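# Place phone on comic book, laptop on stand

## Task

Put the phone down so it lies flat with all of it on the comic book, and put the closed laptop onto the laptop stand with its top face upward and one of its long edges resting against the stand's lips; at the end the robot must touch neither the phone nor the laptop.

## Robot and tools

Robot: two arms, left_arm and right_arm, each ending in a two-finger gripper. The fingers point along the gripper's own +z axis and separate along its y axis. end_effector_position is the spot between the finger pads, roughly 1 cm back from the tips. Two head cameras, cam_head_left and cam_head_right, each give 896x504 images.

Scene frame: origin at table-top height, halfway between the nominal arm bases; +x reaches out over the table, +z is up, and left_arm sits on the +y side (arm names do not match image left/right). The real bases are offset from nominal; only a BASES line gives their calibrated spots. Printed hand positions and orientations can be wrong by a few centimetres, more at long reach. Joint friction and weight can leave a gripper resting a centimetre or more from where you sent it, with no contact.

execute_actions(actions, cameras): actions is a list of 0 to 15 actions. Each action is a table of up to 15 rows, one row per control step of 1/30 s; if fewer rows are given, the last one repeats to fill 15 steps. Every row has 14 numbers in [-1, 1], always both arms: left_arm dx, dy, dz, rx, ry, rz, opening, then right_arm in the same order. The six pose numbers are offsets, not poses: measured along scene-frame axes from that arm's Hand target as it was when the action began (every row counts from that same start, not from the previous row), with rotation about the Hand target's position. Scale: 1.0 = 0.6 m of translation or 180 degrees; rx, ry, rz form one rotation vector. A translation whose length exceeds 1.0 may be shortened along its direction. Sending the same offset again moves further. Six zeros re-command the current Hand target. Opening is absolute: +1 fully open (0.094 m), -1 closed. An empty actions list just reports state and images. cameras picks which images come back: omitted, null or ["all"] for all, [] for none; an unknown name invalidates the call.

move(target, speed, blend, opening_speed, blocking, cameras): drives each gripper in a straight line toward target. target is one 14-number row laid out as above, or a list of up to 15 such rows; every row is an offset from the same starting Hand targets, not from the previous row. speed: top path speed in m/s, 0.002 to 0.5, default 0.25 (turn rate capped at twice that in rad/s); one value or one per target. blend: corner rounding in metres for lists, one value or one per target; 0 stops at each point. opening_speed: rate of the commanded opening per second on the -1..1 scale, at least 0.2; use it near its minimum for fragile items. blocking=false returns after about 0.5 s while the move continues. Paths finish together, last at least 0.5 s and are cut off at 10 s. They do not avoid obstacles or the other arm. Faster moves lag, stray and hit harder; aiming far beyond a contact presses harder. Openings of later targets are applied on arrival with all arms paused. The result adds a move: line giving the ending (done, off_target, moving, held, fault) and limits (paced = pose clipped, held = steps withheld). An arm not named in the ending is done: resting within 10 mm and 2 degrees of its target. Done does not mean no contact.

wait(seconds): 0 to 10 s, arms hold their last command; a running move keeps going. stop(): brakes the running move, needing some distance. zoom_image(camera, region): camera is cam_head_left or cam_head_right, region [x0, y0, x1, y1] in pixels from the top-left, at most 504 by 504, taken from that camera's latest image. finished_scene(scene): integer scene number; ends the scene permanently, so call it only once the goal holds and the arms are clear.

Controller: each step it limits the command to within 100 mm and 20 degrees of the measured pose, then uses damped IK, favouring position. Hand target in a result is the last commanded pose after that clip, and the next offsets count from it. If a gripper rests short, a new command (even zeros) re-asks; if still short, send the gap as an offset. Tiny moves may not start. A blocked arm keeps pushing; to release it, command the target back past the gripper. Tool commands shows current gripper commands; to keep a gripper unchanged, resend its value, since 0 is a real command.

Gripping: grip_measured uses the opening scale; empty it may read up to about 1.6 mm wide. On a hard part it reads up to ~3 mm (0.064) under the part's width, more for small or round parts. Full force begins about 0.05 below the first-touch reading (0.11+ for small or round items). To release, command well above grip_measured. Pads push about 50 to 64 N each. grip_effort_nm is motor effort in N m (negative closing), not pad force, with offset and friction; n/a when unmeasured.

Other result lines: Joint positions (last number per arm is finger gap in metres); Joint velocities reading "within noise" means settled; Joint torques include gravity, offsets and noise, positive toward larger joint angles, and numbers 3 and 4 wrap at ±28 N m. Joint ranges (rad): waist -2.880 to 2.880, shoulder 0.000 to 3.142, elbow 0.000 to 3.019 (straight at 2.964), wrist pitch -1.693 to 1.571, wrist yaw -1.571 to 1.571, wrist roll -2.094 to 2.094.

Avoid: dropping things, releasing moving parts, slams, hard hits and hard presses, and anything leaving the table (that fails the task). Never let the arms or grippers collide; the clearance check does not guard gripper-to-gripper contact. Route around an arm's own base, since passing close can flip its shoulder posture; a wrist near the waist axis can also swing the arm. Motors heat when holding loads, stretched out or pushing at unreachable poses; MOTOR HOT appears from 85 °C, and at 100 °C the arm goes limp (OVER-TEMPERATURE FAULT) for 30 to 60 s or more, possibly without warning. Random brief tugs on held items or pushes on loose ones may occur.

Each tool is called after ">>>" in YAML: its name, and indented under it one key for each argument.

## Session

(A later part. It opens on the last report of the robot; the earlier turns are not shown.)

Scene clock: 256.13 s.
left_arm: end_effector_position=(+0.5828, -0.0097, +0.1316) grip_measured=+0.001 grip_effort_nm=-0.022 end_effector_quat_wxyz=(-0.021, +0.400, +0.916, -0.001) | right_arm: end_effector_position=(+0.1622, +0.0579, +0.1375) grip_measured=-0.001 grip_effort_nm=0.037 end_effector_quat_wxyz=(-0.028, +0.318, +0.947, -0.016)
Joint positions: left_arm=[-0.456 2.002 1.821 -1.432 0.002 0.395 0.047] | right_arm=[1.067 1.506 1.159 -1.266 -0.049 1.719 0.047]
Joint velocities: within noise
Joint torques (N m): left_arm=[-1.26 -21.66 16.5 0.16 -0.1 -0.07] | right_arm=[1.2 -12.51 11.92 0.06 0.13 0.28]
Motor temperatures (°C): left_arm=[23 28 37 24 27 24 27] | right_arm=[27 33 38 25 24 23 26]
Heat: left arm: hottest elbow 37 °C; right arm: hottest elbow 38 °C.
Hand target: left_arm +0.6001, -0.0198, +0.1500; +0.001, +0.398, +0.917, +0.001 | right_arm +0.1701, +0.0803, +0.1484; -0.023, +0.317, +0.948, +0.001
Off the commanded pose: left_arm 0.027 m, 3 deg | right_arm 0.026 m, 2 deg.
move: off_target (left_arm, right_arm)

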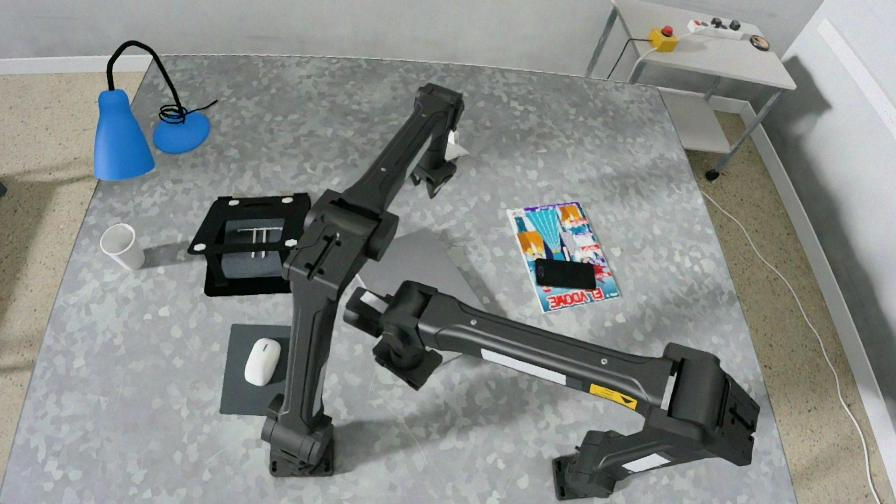

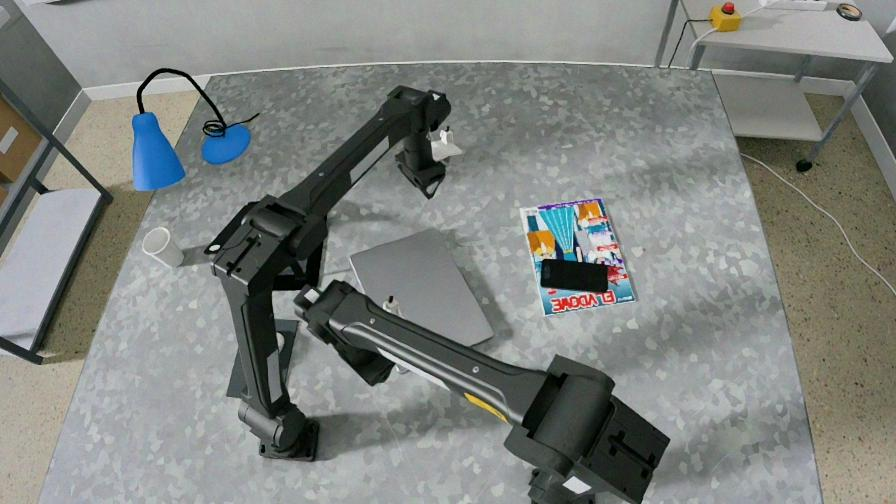

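>>> move:
  target:
    - [0.0,-0.1,0,0,0,0,0,0.06,0.02,-0.0,0,0,0,0]
    - [0.0,-0.1,-0.205,0,0,0,0,0.06,0.02,-0.2,0,0,0,0]
  speed: 0.12

>>> zoom_image:
  camera: "cam_head_left"
  region: [280, 180, 600, 420]

>>> zoom_image:
  camera: "cam_head_right"
  region: [280, 180, 600, 420]

Scene clock: 259.73 s.
left_arm: end_effector_position=(+0.5851, -0.0203, +0.1331) grip_measured=+0.001 grip_effort_nm=-0.017 end_effector_quat_wxyz=(-0.019, +0.396, +0.918, +0.000) | right_arm: end_effector_position=(+0.1653, +0.0633, +0.1378) grip_measured=-0.001 grip_effort_nm=0.037 end_effector_quat_wxyz=(-0.027, +0.318, +0.948, -0.015)
Joint positions: left_arm=[-0.47 2.017 1.848 -1.44 0.002 0.374 0.047] | right_arm=[1.067 1.52 1.175 -1.266 -0.048 1.718 0.047]
Joint velocities: within noise
Joint torques (N m): left_arm=[-1.14 -22.59 9.92 0.13 -0.03 0.06] | right_arm=[0.44 -14.68 7.73 -0.06 0.06 0.16]
Motor temperatures (°C): left_arm=[23 28 37 24 27 24 27] | right_arm=[27 33 39 25 24 23 26]
Heat: left arm: hottest elbow 37 °C; right arm: hottest elbow 39 °C.
Hand target: left_arm +0.5856, -0.0157, +0.1333; -0.019, +0.395, +0.918, -0.001 (not the last commanded pose) | right_arm +0.1644, +0.0619, +0.1381; -0.027, +0.318, +0.948, -0.015 (not the last commanded pose)
Off the commanded pose: left_arm 0.123 m, 2 deg | right_arm 0.120 m, 2 deg.
move: held (left_arm, right_arm; a check stopped the path); path passed 0 of 2 targets; limits=held
pose unreachable (left arm): on one or more control steps of this call, first in action 0 (counted from 0), this arm could not follow its commanded pose, so it was not sent that pose on those steps. It may still have moved: this result reports where it is.
cause: moving toward the commanded pose would bring a part of the arm too close to another arm (this arm's forearm (the part past joint 3) and the right arm's forearm (the part past joint 3), along the way the arms are being sent, or toward where that arm still pushes).
pose unreachable (right arm): on one or more control steps of this call, first in action 0 (counted from 0), this arm could not follow its commanded pose, so it was not sent that pose on those steps. It may still have moved: this result reports where it is.
cause: moving toward the commanded pose would bring a part of the arm too close to another arm (this arm's forearm (the part past joint 3) and the left arm's forearm (the part past joint 3), along the way the arms are being sent, or toward where that arm still pushes).

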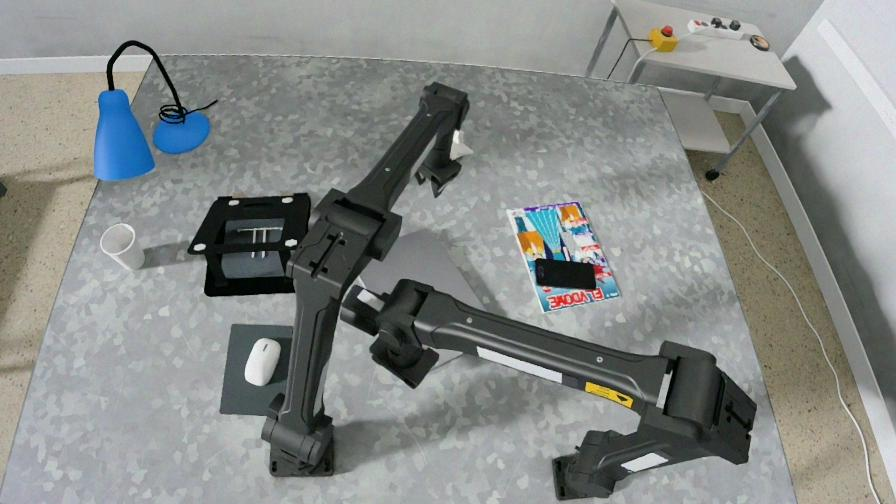

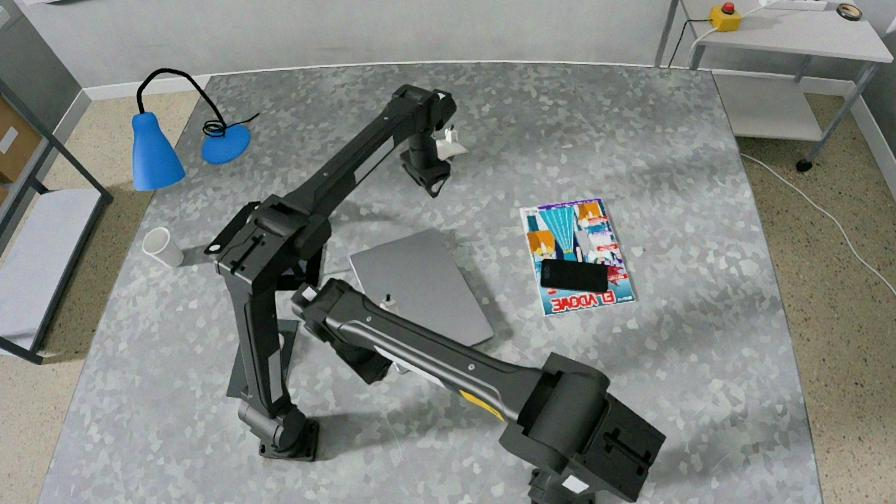

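Scaled by 1.575.

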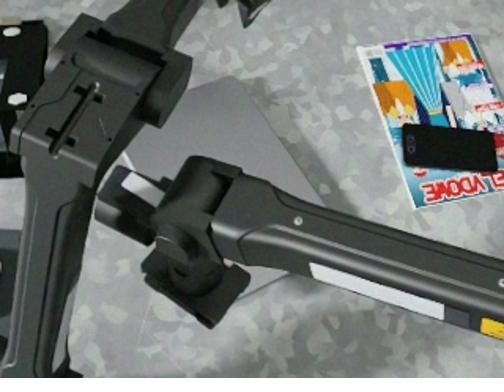

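Scaled by 1.575.

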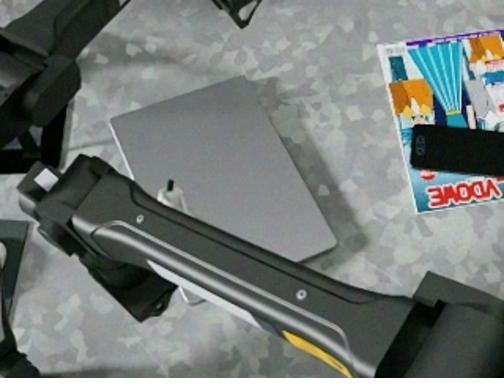

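>>> move:
  target:
    - [0,0,0,0,0,0,0,0.0,-0.5,0.02,0,0,0,0]
    - [0,-0.1,0,0,0,0,0,0.0,-0.5,0.02,0,0,0,0]
    - [0,-0.1,-0.215,0,0,0,0,0.0,-0.5,0.02,0,0,0,0]
  speed: 0.15

>>> zoom_image:
  camera: "cam_head_left"
  region: [280, 180, 600, 420]

>>> zoom_image:
  camera: "cam_head_right"
  region: [280, 180, 600, 420]

Scene clock: 267.33 s.
left_arm: end_effector_position=(+0.5865, -0.0770, +0.0162) grip_measured=+0.001 grip_effort_nm=-0.017 end_effector_quat_wxyz=(-0.014, +0.399, +0.917, +0.000) | right_arm: end_effector_position=(+0.1698, -0.2335, +0.1526) grip_measured=-0.001 grip_effort_nm=0.042 end_effector_quat_wxyz=(-0.022, +0.315, +0.949, -0.012)
Joint positions: left_arm=[-0.549 2.176 1.797 -1.219 0.004 0.301 0.047] | right_arm=[0.355 0.933 0.729 -1.417 -0.008 1.002 0.047]
Joint velocities: within noise
Joint torques (N m): left_arm=[-1.96 -22.83 9.06 0.7 0.07 -0.11] | right_arm=[-0.44 -5.71 7.16 -0.29 0.01 0.1]
Motor temperatures (°C): left_arm=[23 28 36 24 27 24 27] | right_arm=[27 34 38 25 24 23 26]
Heat: left arm: hottest elbow 36 °C; right arm: hottest elbow 38 °C.
Hand target: left_arm +0.5854, -0.0758, +0.0042; -0.020, +0.395, +0.918, -0.001 | right_arm +0.1643, -0.2382, +0.1502; -0.027, +0.318, +0.948, -0.015
Off the commanded pose: left_arm 0.012 m, 1 deg | right_arm 0.007 m, 1 deg.
move: off_target (left_arm)

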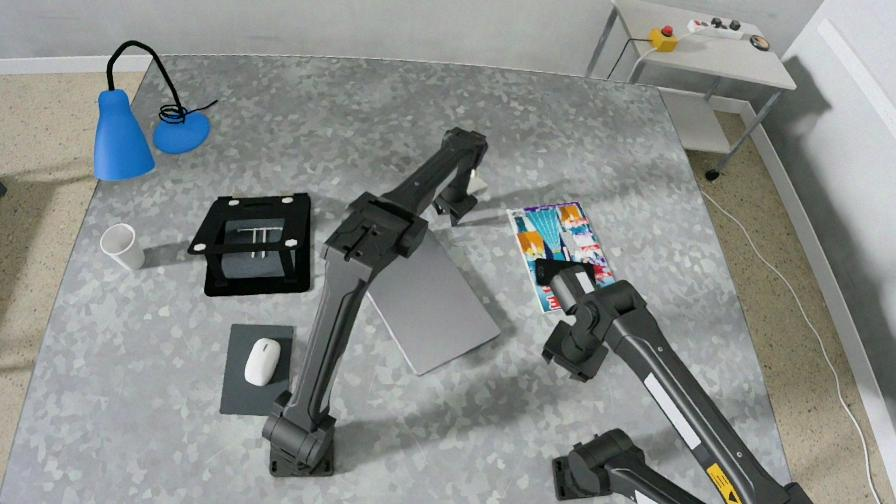

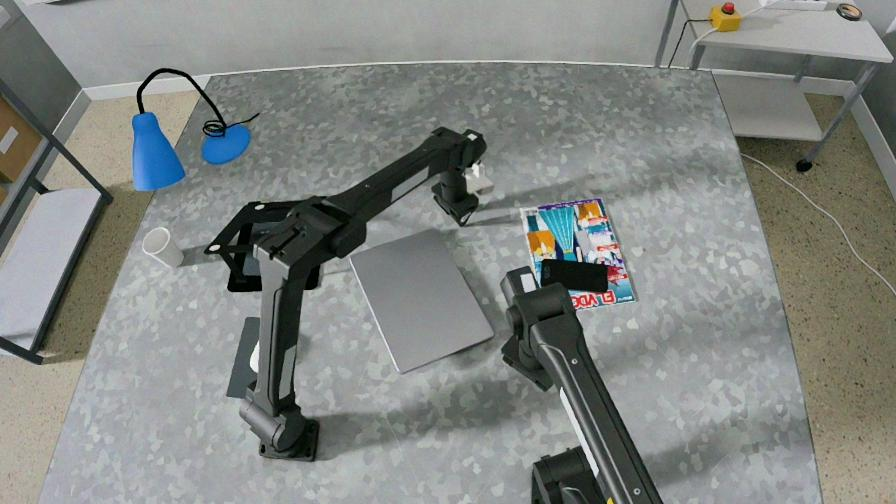

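Scaled by 1.575.

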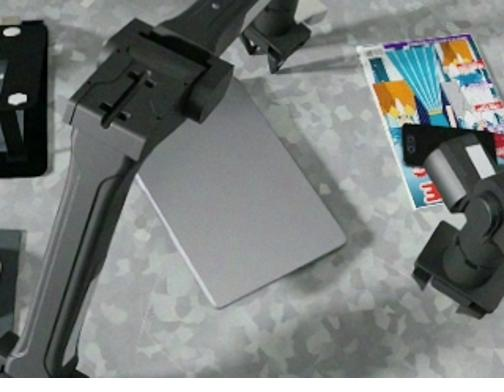

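Scaled by 1.575.

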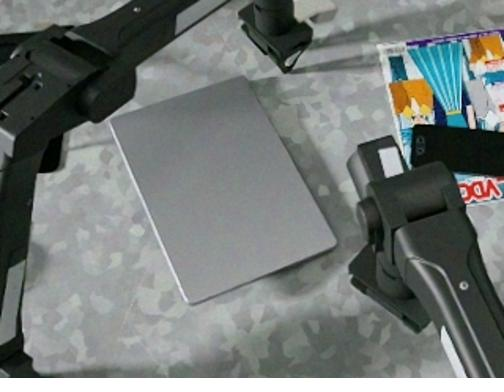

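>>> move:
  target:
    - [-0.12,0.06,0,0,0,0.04,0,0,0,0,0,0,0,0]
    - [-0.27,0.14,0,0,0,0.1,0,0,0,0,0,0,0,0]
  speed: 0.1
  blend: 0.02

>>> zoom_image:
  camera: "cam_head_left"
  region: [280, 180, 600, 420]

>>> zoom_image:
  camera: "cam_head_right"
  region: [280, 180, 600, 420]

Scene clock: 274.00 s.
left_arm: end_effector_position=(+0.4437, +0.0049, +0.0118) grip_measured=+0.001 grip_effort_nm=-0.017 end_effector_quat_wxyz=(+0.002, +0.253, +0.968, -0.003) | right_arm: end_effector_position=(+0.1698, -0.2335, +0.1526) grip_measured=-0.001 grip_effort_nm=0.042 end_effector_quat_wxyz=(-0.022, +0.315, +0.949, -0.012)
Joint positions: left_arm=[-0.549 1.786 1.145 -0.925 0.005 -0.009 0.047] | right_arm=[0.355 0.933 0.729 -1.417 -0.008 1.002 0.047]
Joint velocities: within noise
Joint torques (N m): left_arm=[-1.9 -17.73 5.14 -0.05 0.47 -0.23] | right_arm=[-0.32 -5.66 7.17 -0.31 0.01 0.09]
Motor temperatures (°C): left_arm=[23 29 36 24 27 24 27] | right_arm=[27 33 37 25 24 23 26]
Heat: left arm: hottest elbow 36 °C; right arm: hottest elbow 37 °C.
Hand target: left_arm +0.4235, +0.0083, +0.0043; -0.019, +0.247, +0.969, -0.004 | right_arm +0.1643, -0.2381, +0.1502; -0.027, +0.318, +0.948, -0.015
Off the commanded pose: left_arm 0.022 m, 3 deg | right_arm 0.008 m, 1 deg.
move: off_target (left_arm)

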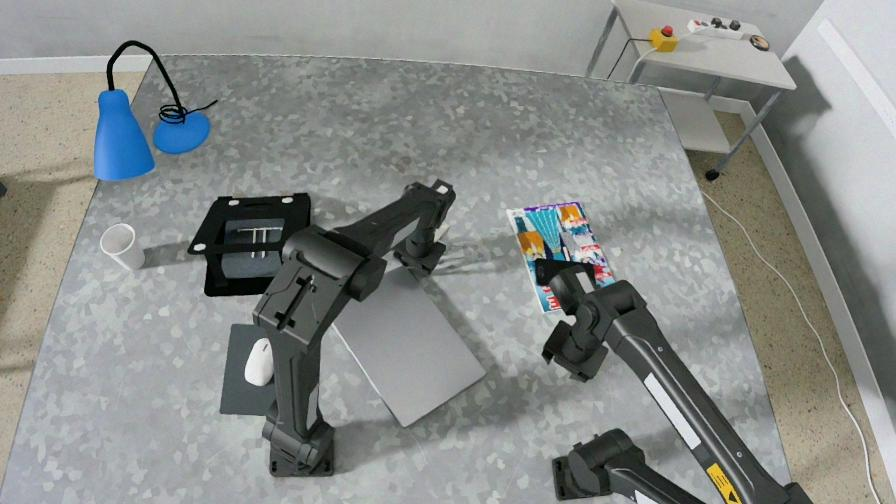

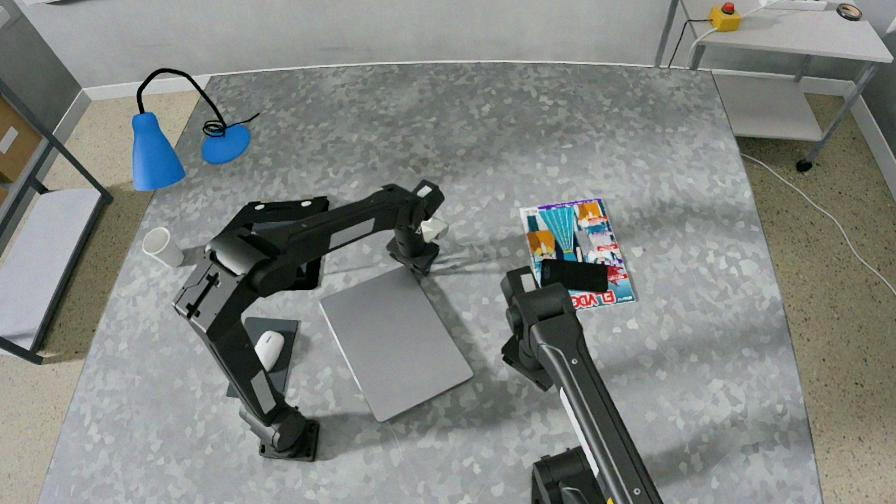

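Scaled by 1.575.

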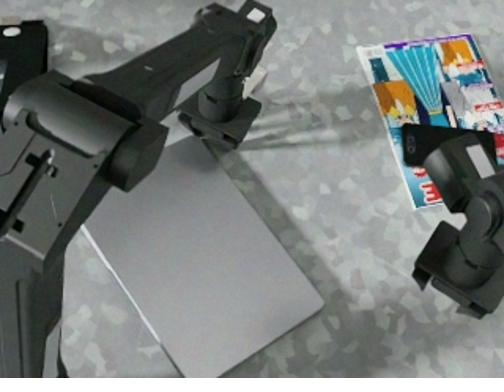

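Scaled by 1.575.

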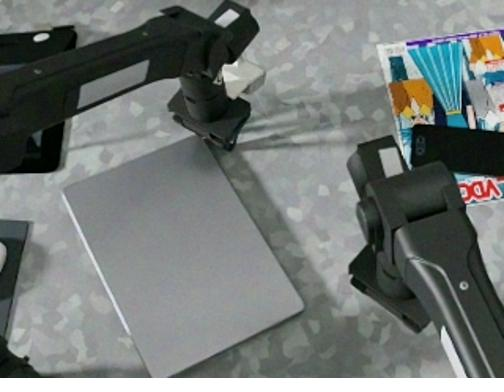

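>>> execute_actions:
  actions: []

>>> zoom_image:
  camera: "cam_head_left"
  region: [150, 150, 650, 480]

Scene clock: 287.20 s.
left_arm: end_effector_position=(+0.4437, +0.0049, +0.0118) grip_measured=+0.001 grip_effort_nm=-0.012 end_effector_quat_wxyz=(+0.002, +0.252, +0.968, -0.003) | right_arm: end_effector_position=(+0.1698, -0.2335, +0.1526) grip_measured=-0.001 grip_effort_nm=0.042 end_effector_quat_wxyz=(-0.022, +0.315, +0.949, -0.012)
Joint positions: left_arm=[-0.549 1.786 1.145 -0.925 0.005 -0.01 0.047] | right_arm=[0.355 0.933 0.729 -1.417 -0.008 1.002 0.047]
Joint velocities: within noise
Joint torques (N m): left_arm=[-2.37 -17.96 5.29 -0.12 0.42 -0.19] | right_arm=[-0.32 -5.71 7.15 -0.32 0.01 0.1]
Motor temperatures (°C): left_arm=[23 29 34 24 27 24 27] | right_arm=[27 33 36 25 24 23 25]
Heat: left arm: hottest elbow 34 °C; right arm: hottest elbow 36 °C.
Hand target: left_arm +0.4234, +0.0083, +0.0043; -0.019, +0.247, +0.969, -0.004 | right_arm +0.1643, -0.2381, +0.1502; -0.027, +0.318, +0.948, -0.015
Tool commands: left_gripper/opening=+0.0 right_gripper/opening=+0.0
Off the commanded pose: left_arm 0.022 m, 3 deg | right_arm 0.008 m, 1 deg.

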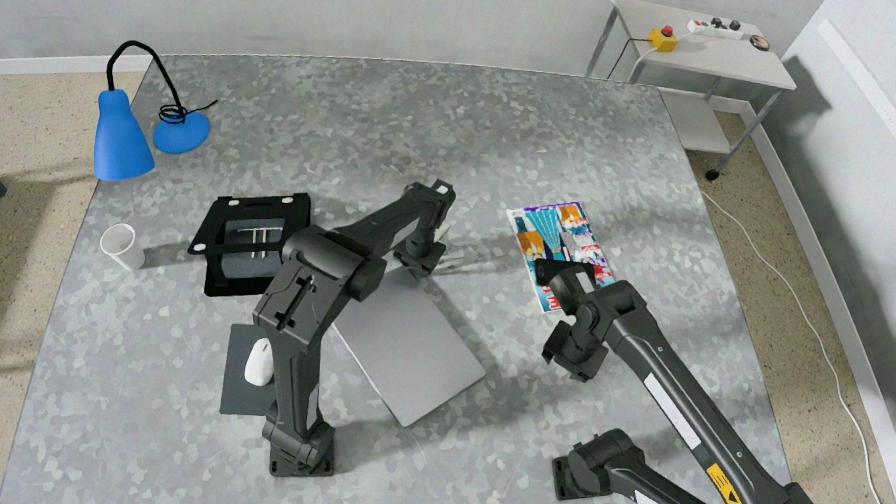

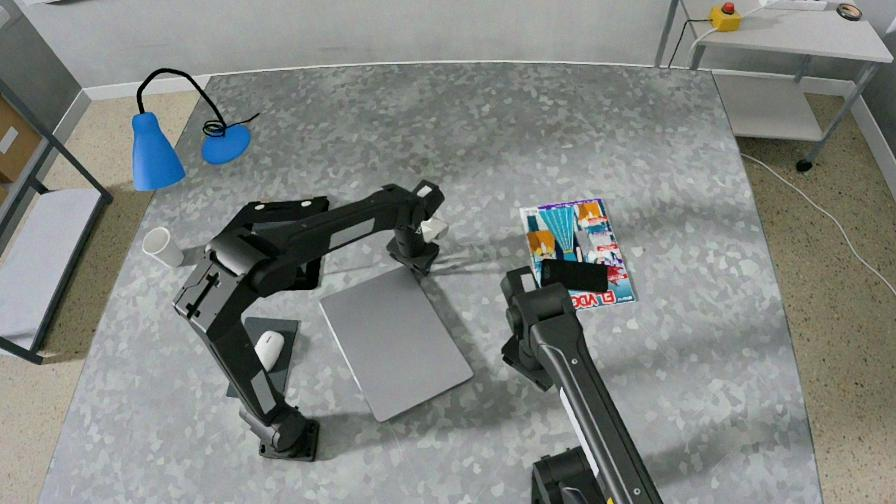

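Scaled by 1.008.

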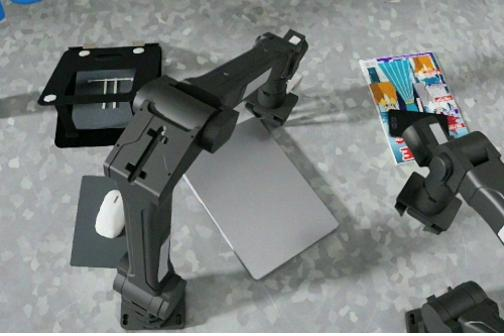

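>>> move:
  target:
    - [0.0,0,0.2,0,0,0,-1,-0.02,0.1,0,0,0,0,-1]
    - [0.03,0.375,0.2,0,0,0,-1,-0.02,0.24,0,0,0,0,-1]
    - [0.03,0.375,0.0,0,0,0,-1,-0.02,0.24,-0.235,0,0,0,-1]

Scene clock: 296.73 s.
left_arm: end_effector_position=(+0.4677, +0.2279, +0.0510) grip_measured=-0.987 grip_effort_nm=-0.681 end_effector_quat_wxyz=(+0.037, +0.251, +0.967, +0.010) | right_arm: end_effector_position=(+0.1565, -0.0945, +0.0161) grip_measured=-0.992 grip_effort_nm=-0.447 end_effector_quat_wxyz=(-0.026, +0.320, +0.947, -0.008)
Joint positions: left_arm=[-0.063 1.598 1.012 -0.908 -0.003 0.473 0.001] | right_arm=[0.831 1.353 0.628 -0.88 -0.041 1.488 0]
Joint velocities: within noise
Joint torques (N m): left_arm=[-0.5 -8.23 4.68 0.62 0.08 0.03] | right_arm=[1.49 -7.71 5.68 0.28 0.13 0.23]
Motor temperatures (°C): left_arm=[23 29 34 24 27 24 27] | right_arm=[27 33 36 25 24 23 25]
Heat: left arm: hottest elbow 34 °C; right arm: hottest elbow 36 °C.
Hand target: left_arm +0.4413, +0.2334, +0.0042; -0.019, +0.246, +0.969, -0.004 | right_arm +0.1524, -0.0941, +0.0091; -0.027, +0.318, +0.948, -0.015
Off the commanded pose: left_arm 0.054 m, 7 deg | right_arm 0.008 m, 1 deg.
move: off_target (left_arm)

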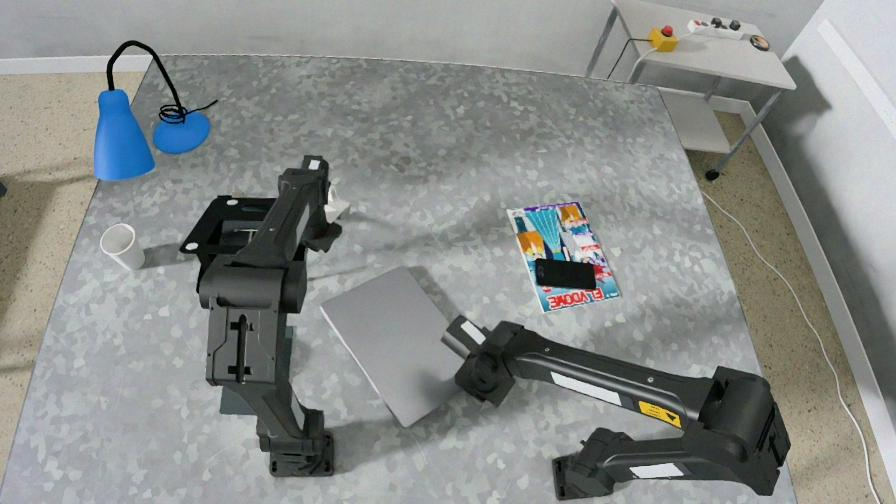

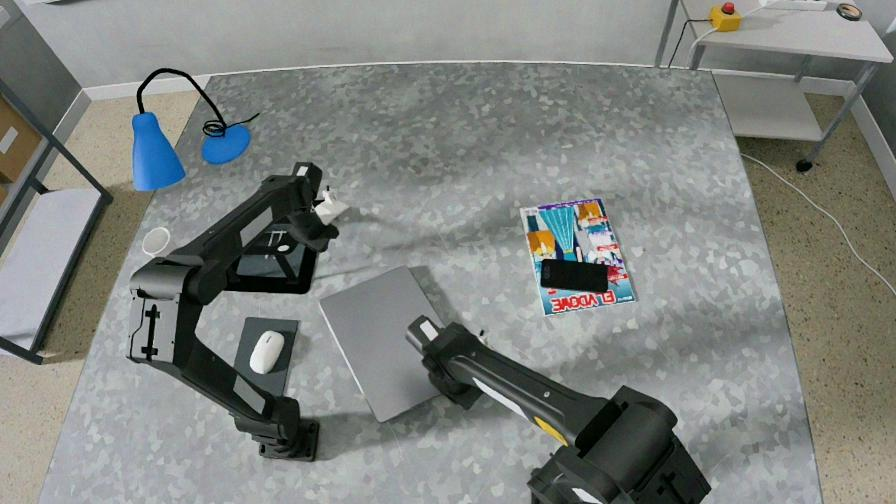

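>>> move:
  target:
    - [0.03,0,0.15,0,0,0,-1,0,0,0,0,0,0,-1]
    - [0.03,-0.12,0.15,0,0,0,-1,0,0,0,0,0,0,-1]
    - [0.02,-0.12,0.0,0,0,0,-1,0,0,0,0,0,0,-1]

>>> zoom_image:
  camera: "cam_head_left"
  region: [150, 150, 650, 480]

Scene clock: 300.27 s.
left_arm: end_effector_position=(+0.4545, +0.1614, +0.0113) grip_measured=-0.987 grip_effort_nm=-0.681 end_effector_quat_wxyz=(-0.016, +0.250, +0.968, -0.005) | right_arm: end_effector_position=(+0.1567, -0.0945, +0.0161) grip_measured=-0.992 grip_effort_nm=-0.447 end_effector_quat_wxyz=(-0.025, +0.321, +0.947, -0.008)
Joint positions: left_arm=[-0.214 1.71 1.034 -0.927 0.008 0.32 0.001] | right_arm=[0.831 1.353 0.628 -0.88 -0.04 1.488 0]
Joint velocities: within noise
Joint torques (N m): left_arm=[-1.61 -14.62 7.69 0.72 -0.1 -0.08] | right_arm=[1.44 -7.82 5.67 0.39 0.13 0.23]
Motor temperatures (°C): left_arm=[23 29 34 24 27 24 27] | right_arm=[27 33 36 25 24 23 26]
Heat: left arm: hottest elbow 34 °C; right arm: hottest elbow 36 °C.
Hand target: left_arm +0.4534, +0.1612, +0.0044; -0.019, +0.247, +0.969, -0.004 | right_arm +0.1525, -0.0941, +0.0092; -0.027, +0.318, +0.948, -0.015
Off the commanded pose: left_arm 0.007 m, 1 deg | right_arm 0.008 m, 1 deg.
move: done

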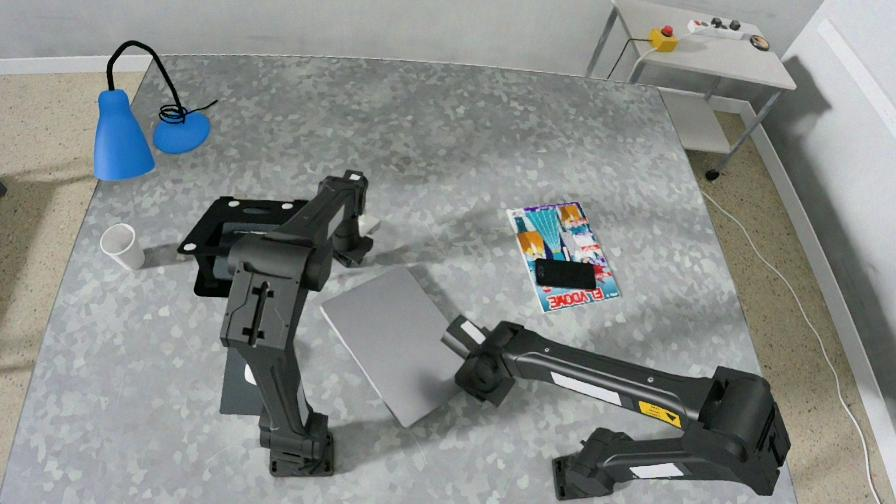

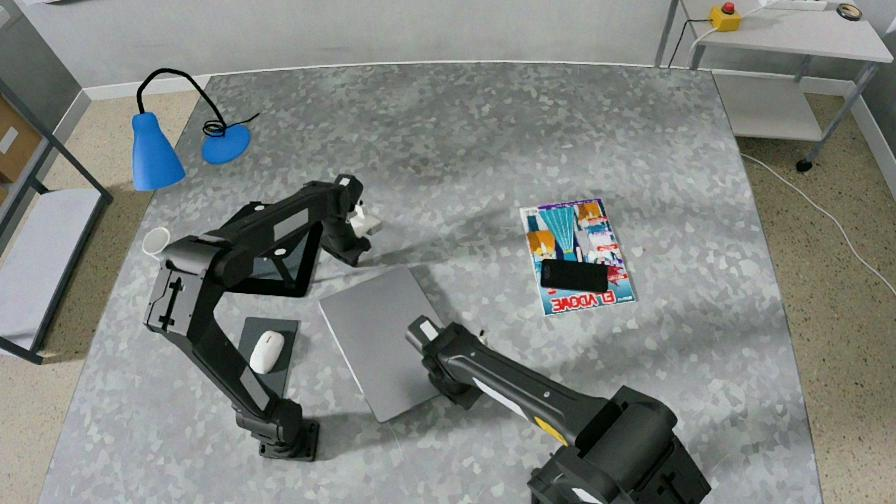

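Scaled by 1.008.

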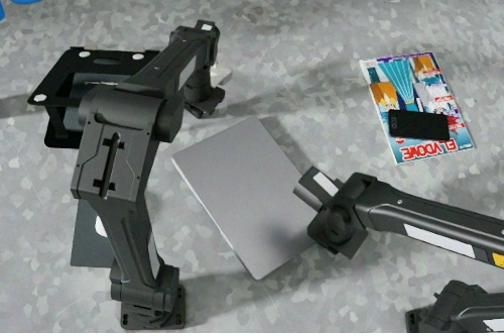

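>>> move:
  target: [-0.25,0.02,0,0,0,0,-1,0.24,-0.02,0,0,0,0,-1]
  speed: 0.1

Scene clock: 303.87 s.
left_arm: end_effector_position=(+0.3205, +0.1895, +0.0095) grip_measured=-0.987 grip_effort_nm=-0.662 end_effector_quat_wxyz=(-0.007, +0.237, +0.971, +0.013) | right_arm: end_effector_position=(+0.2618, -0.1289, +0.0105) grip_measured=-0.992 grip_effort_nm=-0.432 end_effector_quat_wxyz=(-0.043, +0.317, +0.946, -0.041)
Joint positions: left_arm=[-0.224 1.384 0.635 -0.836 -0.026 0.283 0.001] | right_arm=[0.546 1.563 0.832 -0.957 -0.012 1.197 0]
Joint velocities: within noise
Joint torques (N m): left_arm=[-5.3 -9.29 5.22 -0.08 1.21 -0.2] | right_arm=[0.44 -8.7 11.06 1.31 -0.25 0.15]
Motor temperatures (°C): left_arm=[23 29 33 24 27 24 27] | right_arm=[27 33 36 25 24 23 26]
Heat: left arm: hottest elbow 33 °C; right arm: hottest elbow 36 °C.
Hand target: left_arm +0.3033, +0.1733, +0.0042; -0.019, +0.246, +0.969, -0.004 | right_arm +0.2964, -0.1061, +0.0091; -0.027, +0.318, +0.948, -0.015
Off the commanded pose: left_arm 0.024 m, 3 deg | right_arm 0.041 m, 3 deg.
move: off_target (left_arm, right_arm)

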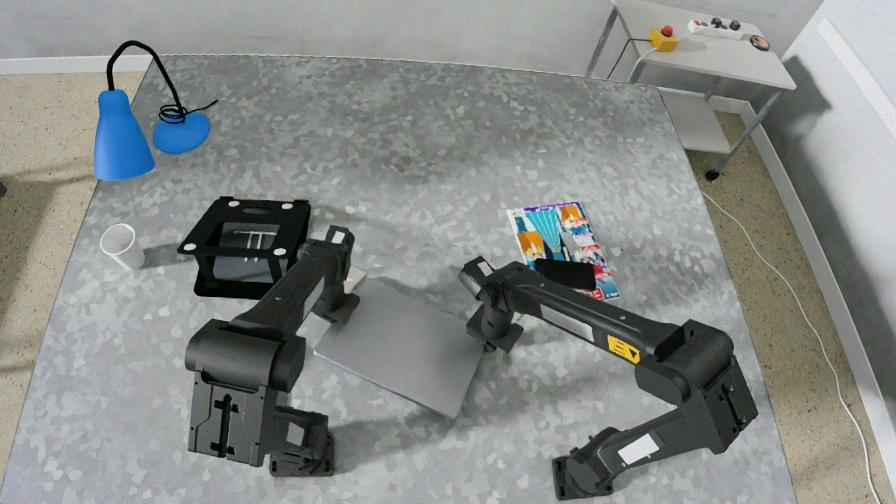

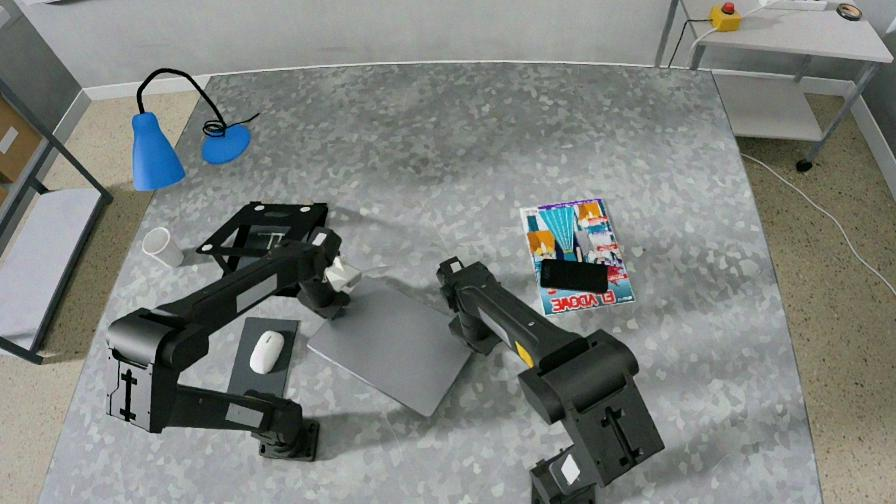

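>>> move:
  target: [-0.13,0.0,0,0,0,0,-1,0.13,0.05,0,0,0,0,-1]
  speed: 0.1

>>> move:
  target:
    - [0.1,0,0,0,0,0,-1,-0.04,-0.1,0,0,0,0,-1]
    - [0.1,0,0.25,0,0,0,-1,-0.04,-0.1,0.25,0,0,0,-1]

>>> zoom_image:
  camera: "cam_head_left"
  region: [150, 150, 650, 480]

Scene clock: 309.50 s.
left_arm: end_effector_position=(+0.2327, +0.1967, +0.0093) grip_measured=-0.987 grip_effort_nm=-0.662 end_effector_quat_wxyz=(-0.020, +0.213, +0.977, +0.024) | right_arm: end_effector_position=(+0.3566, -0.1136, +0.0122) grip_measured=-0.992 grip_effort_nm=-0.427 end_effector_quat_wxyz=(-0.028, +0.334, +0.941, -0.046)
Joint positions: left_arm=[-0.288 1.146 0.436 -0.903 -0.045 0.169 0.001] | right_arm=[0.474 1.751 1.091 -1.017 0.022 1.162 0]
Joint velocities: within noise
Joint torques (N m): left_arm=[-6.12 -5.13 7.01 0.95 2.07 0.11] | right_arm=[3.19 -13.33 10.67 0.9 -1.35 0.18]
Motor temperatures (°C): left_arm=[23 29 33 24 28 24 27] | right_arm=[27 33 36 25 24 23 26]
Heat: left arm: hottest elbow 33 °C; right arm: hottest elbow 36 °C.
Hand target: left_arm +0.2254, +0.1733, +0.0043; -0.019, +0.246, +0.969, -0.004 | right_arm +0.3745, -0.0762, +0.0090; -0.027, +0.318, +0.948, -0.015
Off the commanded pose: left_arm 0.025 m, 5 deg | right_arm 0.042 m, 4 deg.
move: off_target (left_arm, right_arm)

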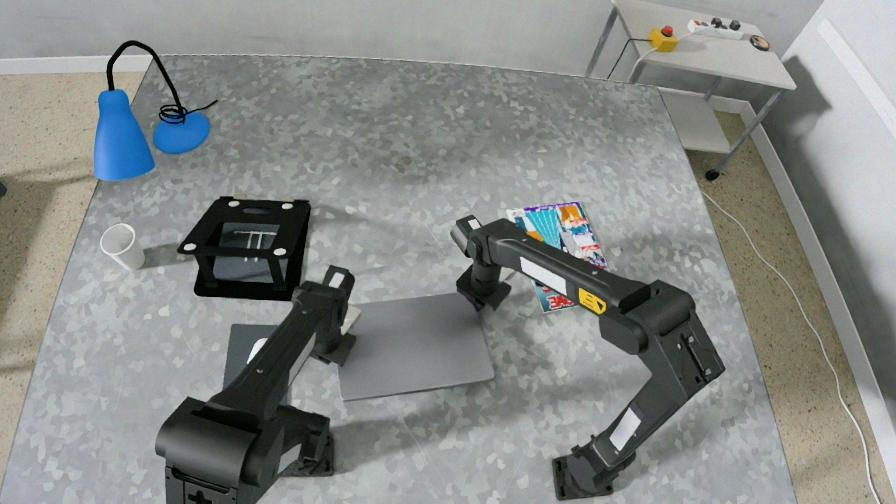

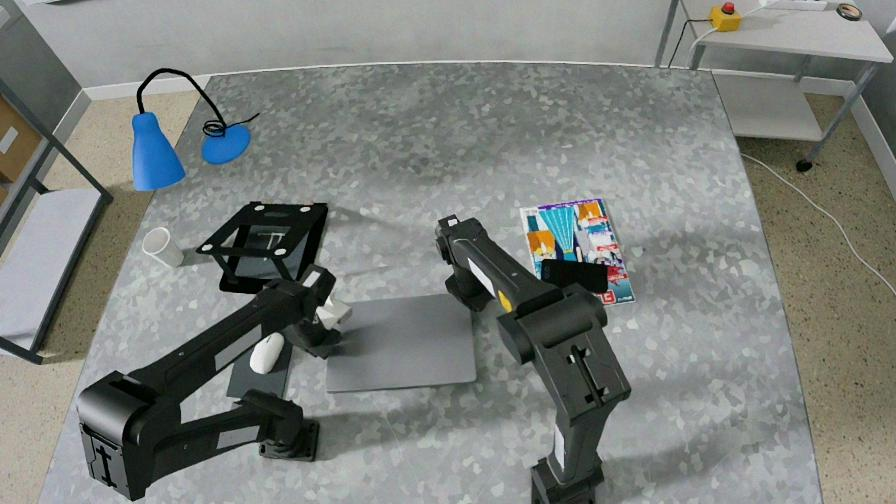

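Scene clock: 311.27 s.
left_arm: end_effector_position=(+0.2653, +0.1810, +0.1295) grip_measured=-0.987 grip_effort_nm=-0.657 end_effector_quat_wxyz=(-0.050, +0.239, +0.970, -0.002) | right_arm: end_effector_position=(+0.3336, -0.1408, +0.1426) grip_measured=-0.992 grip_effort_nm=-0.427 end_effector_quat_wxyz=(-0.040, +0.318, +0.947, -0.029)
Joint positions: left_arm=[-0.281 1.086 0.758 -1.342 0.004 0.231 0.001] | right_arm=[0.426 1.501 1.166 -1.334 -0.012 1.078 0]
Joint velocities: within noise
Joint torques (N m): left_arm=[-1.9 -7.82 15.56 -0.24 0.05 0.09] | right_arm=[-0.03 -13.51 11.36 -0.06 0.01 0.1]
Motor temperatures (°C): left_arm=[23 29 33 24 28 24 27] | right_arm=[27 33 36 25 24 23 26]
Heat: left arm: hottest elbow 33 °C; right arm: hottest elbow 36 °C.
Hand target: left_arm +0.2854, +0.1733, +0.1542; -0.019, +0.246, +0.969, -0.004 | right_arm +0.3504, -0.1361, +0.1592; -0.027, +0.318, +0.948, -0.015
Off the commanded pose: left_arm 0.033 m, 4 deg | right_arm 0.024 m, 2 deg.
move: off_target (left_arm, right_arm)

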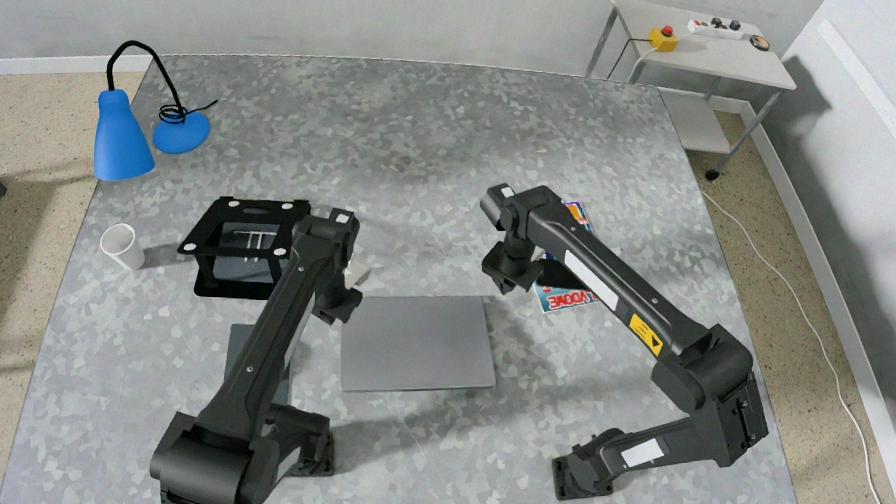

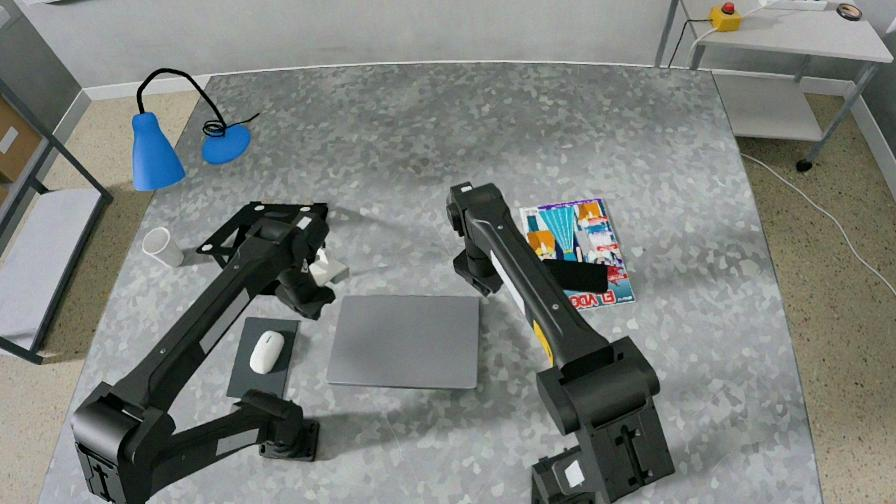

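Scaled by 1.008.

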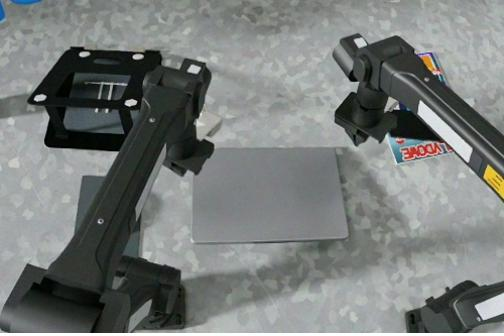

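>>> zoom_image:
  camera: "cam_head_left"
  region: [90, 170, 350, 320]

>>> zoom_image:
  camera: "cam_head_right"
  region: [130, 170, 390, 320]

Scaled by 1.938.

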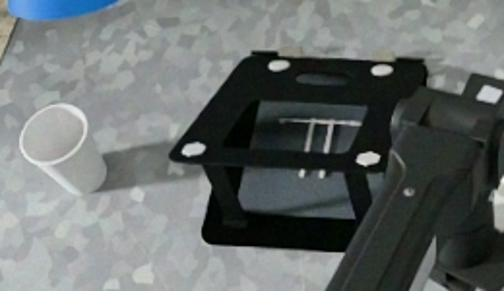

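Scaled by 1.938.

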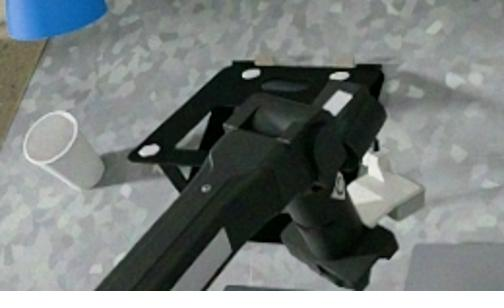

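>>> move:
  target:
    - [0.27,-0.2,0.0,0,0,0,-1,-0.2,-0.15,0,0,0,0,-1]
    - [0.27,-0.2,-0.25,0,0,0,-1,-0.2,-0.15,0,0,0,0,-1]

>>> move:
  target: [-0.14,0,0,0,0,0,-1,0,0,0,0,0,0,-1]
  speed: 0.1

Scene clock: 323.33 s.
left_arm: end_effector_position=(+0.4486, +0.0584, +0.0114) grip_measured=-0.987 grip_effort_nm=-0.657 end_effector_quat_wxyz=(-0.019, +0.245, +0.969, -0.004) | right_arm: end_effector_position=(+0.2367, -0.2199, +0.1617) grip_measured=-0.992 grip_effort_nm=-0.432 end_effector_quat_wxyz=(-0.022, +0.315, +0.949, -0.010)
Joint positions: left_arm=[-0.438 1.766 1.114 -0.954 0.015 0.086 0.001] | right_arm=[0.316 1.13 0.879 -1.367 -0.009 0.963 0]
Joint velocities: within noise
Joint torques (N m): left_arm=[-2.9 -15.85 8.17 0.88 -0.06 -0.1] | right_arm=[-0.32 -8.88 6.89 -0.29 0.13 0.09]
Motor temperatures (°C): left_arm=[23 28 36 24 28 24 27] | right_arm=[27 33 38 25 24 23 26]
Heat: left arm: hottest elbow 36 °C; right arm: hottest elbow 38 °C.
Hand target: left_arm +0.4473, +0.0532, +0.0042; -0.019, +0.246, +0.969, -0.004 | right_arm +0.2304, -0.2261, +0.1591; -0.027, +0.318, +0.948, -0.015
Off the commanded pose: left_arm 0.009 m, 0 deg | right_arm 0.009 m, 1 deg.
move: done

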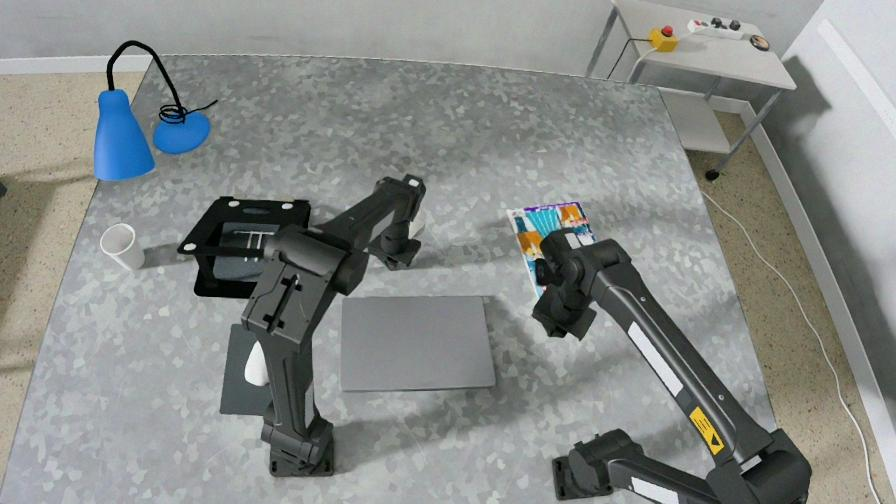

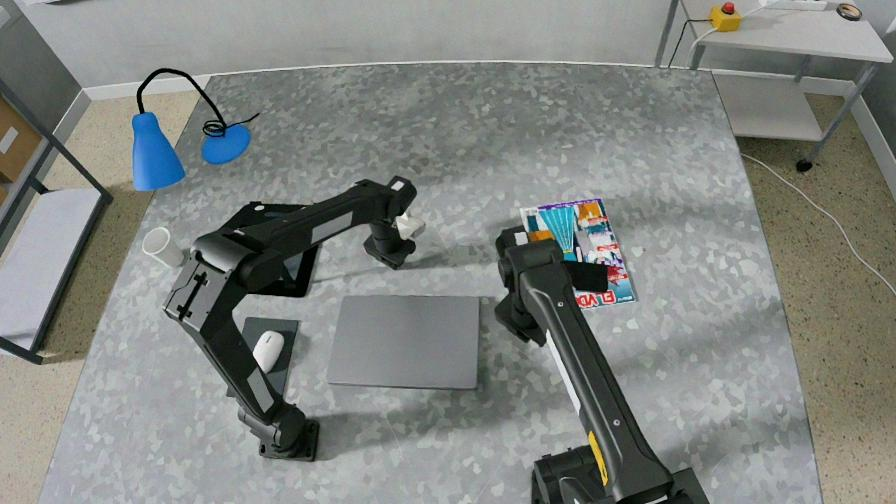

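Scene clock: 324.87 s.
left_arm: end_effector_position=(+0.3785, +0.0556, +0.0106) grip_measured=-0.987 grip_effort_nm=-0.657 end_effector_quat_wxyz=(-0.009, +0.242, +0.970, -0.004) | right_arm: end_effector_position=(+0.2367, -0.2199, +0.1617) grip_measured=-0.992 grip_effort_nm=-0.427 end_effector_quat_wxyz=(-0.022, +0.315, +0.949, -0.010)
Joint positions: left_arm=[-0.516 1.622 0.912 -0.876 0.012 0.001 0.001] | right_arm=[0.316 1.13 0.879 -1.367 -0.009 0.963 0]
Joint velocities: within noise
Joint torques (N m): left_arm=[-2.67 -14.68 5.41 0.46 0.14 -0.09] | right_arm=[-0.38 -8.76 6.9 -0.29 0.12 0.09]
Motor temperatures (°C): left_arm=[23 28 35 24 28 24 27] | right_arm=[27 33 38 25 24 23 26]
Heat: left arm: hottest elbow 35 °C; right arm: hottest elbow 38 °C.
Hand target: left_arm +0.3635, +0.0533, +0.0043; -0.019, +0.246, +0.969, -0.003 | right_arm +0.2304, -0.2261, +0.1591; -0.027, +0.318, +0.948, -0.015
Off the commanded pose: left_arm 0.017 m, 1 deg | right_arm 0.009 m, 1 deg.
move: off_target (left_arm)

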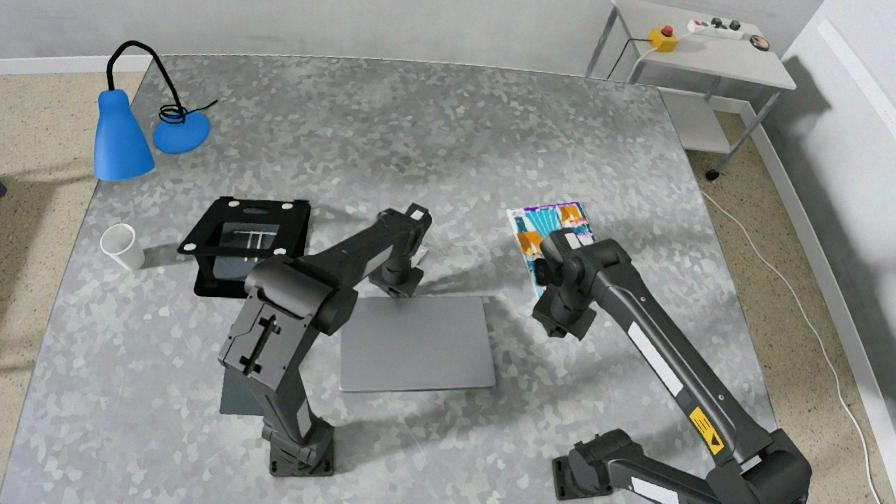

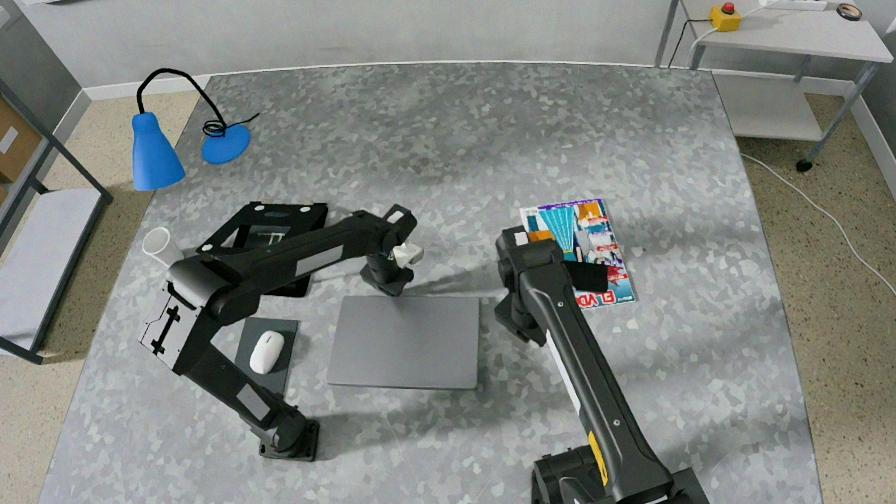

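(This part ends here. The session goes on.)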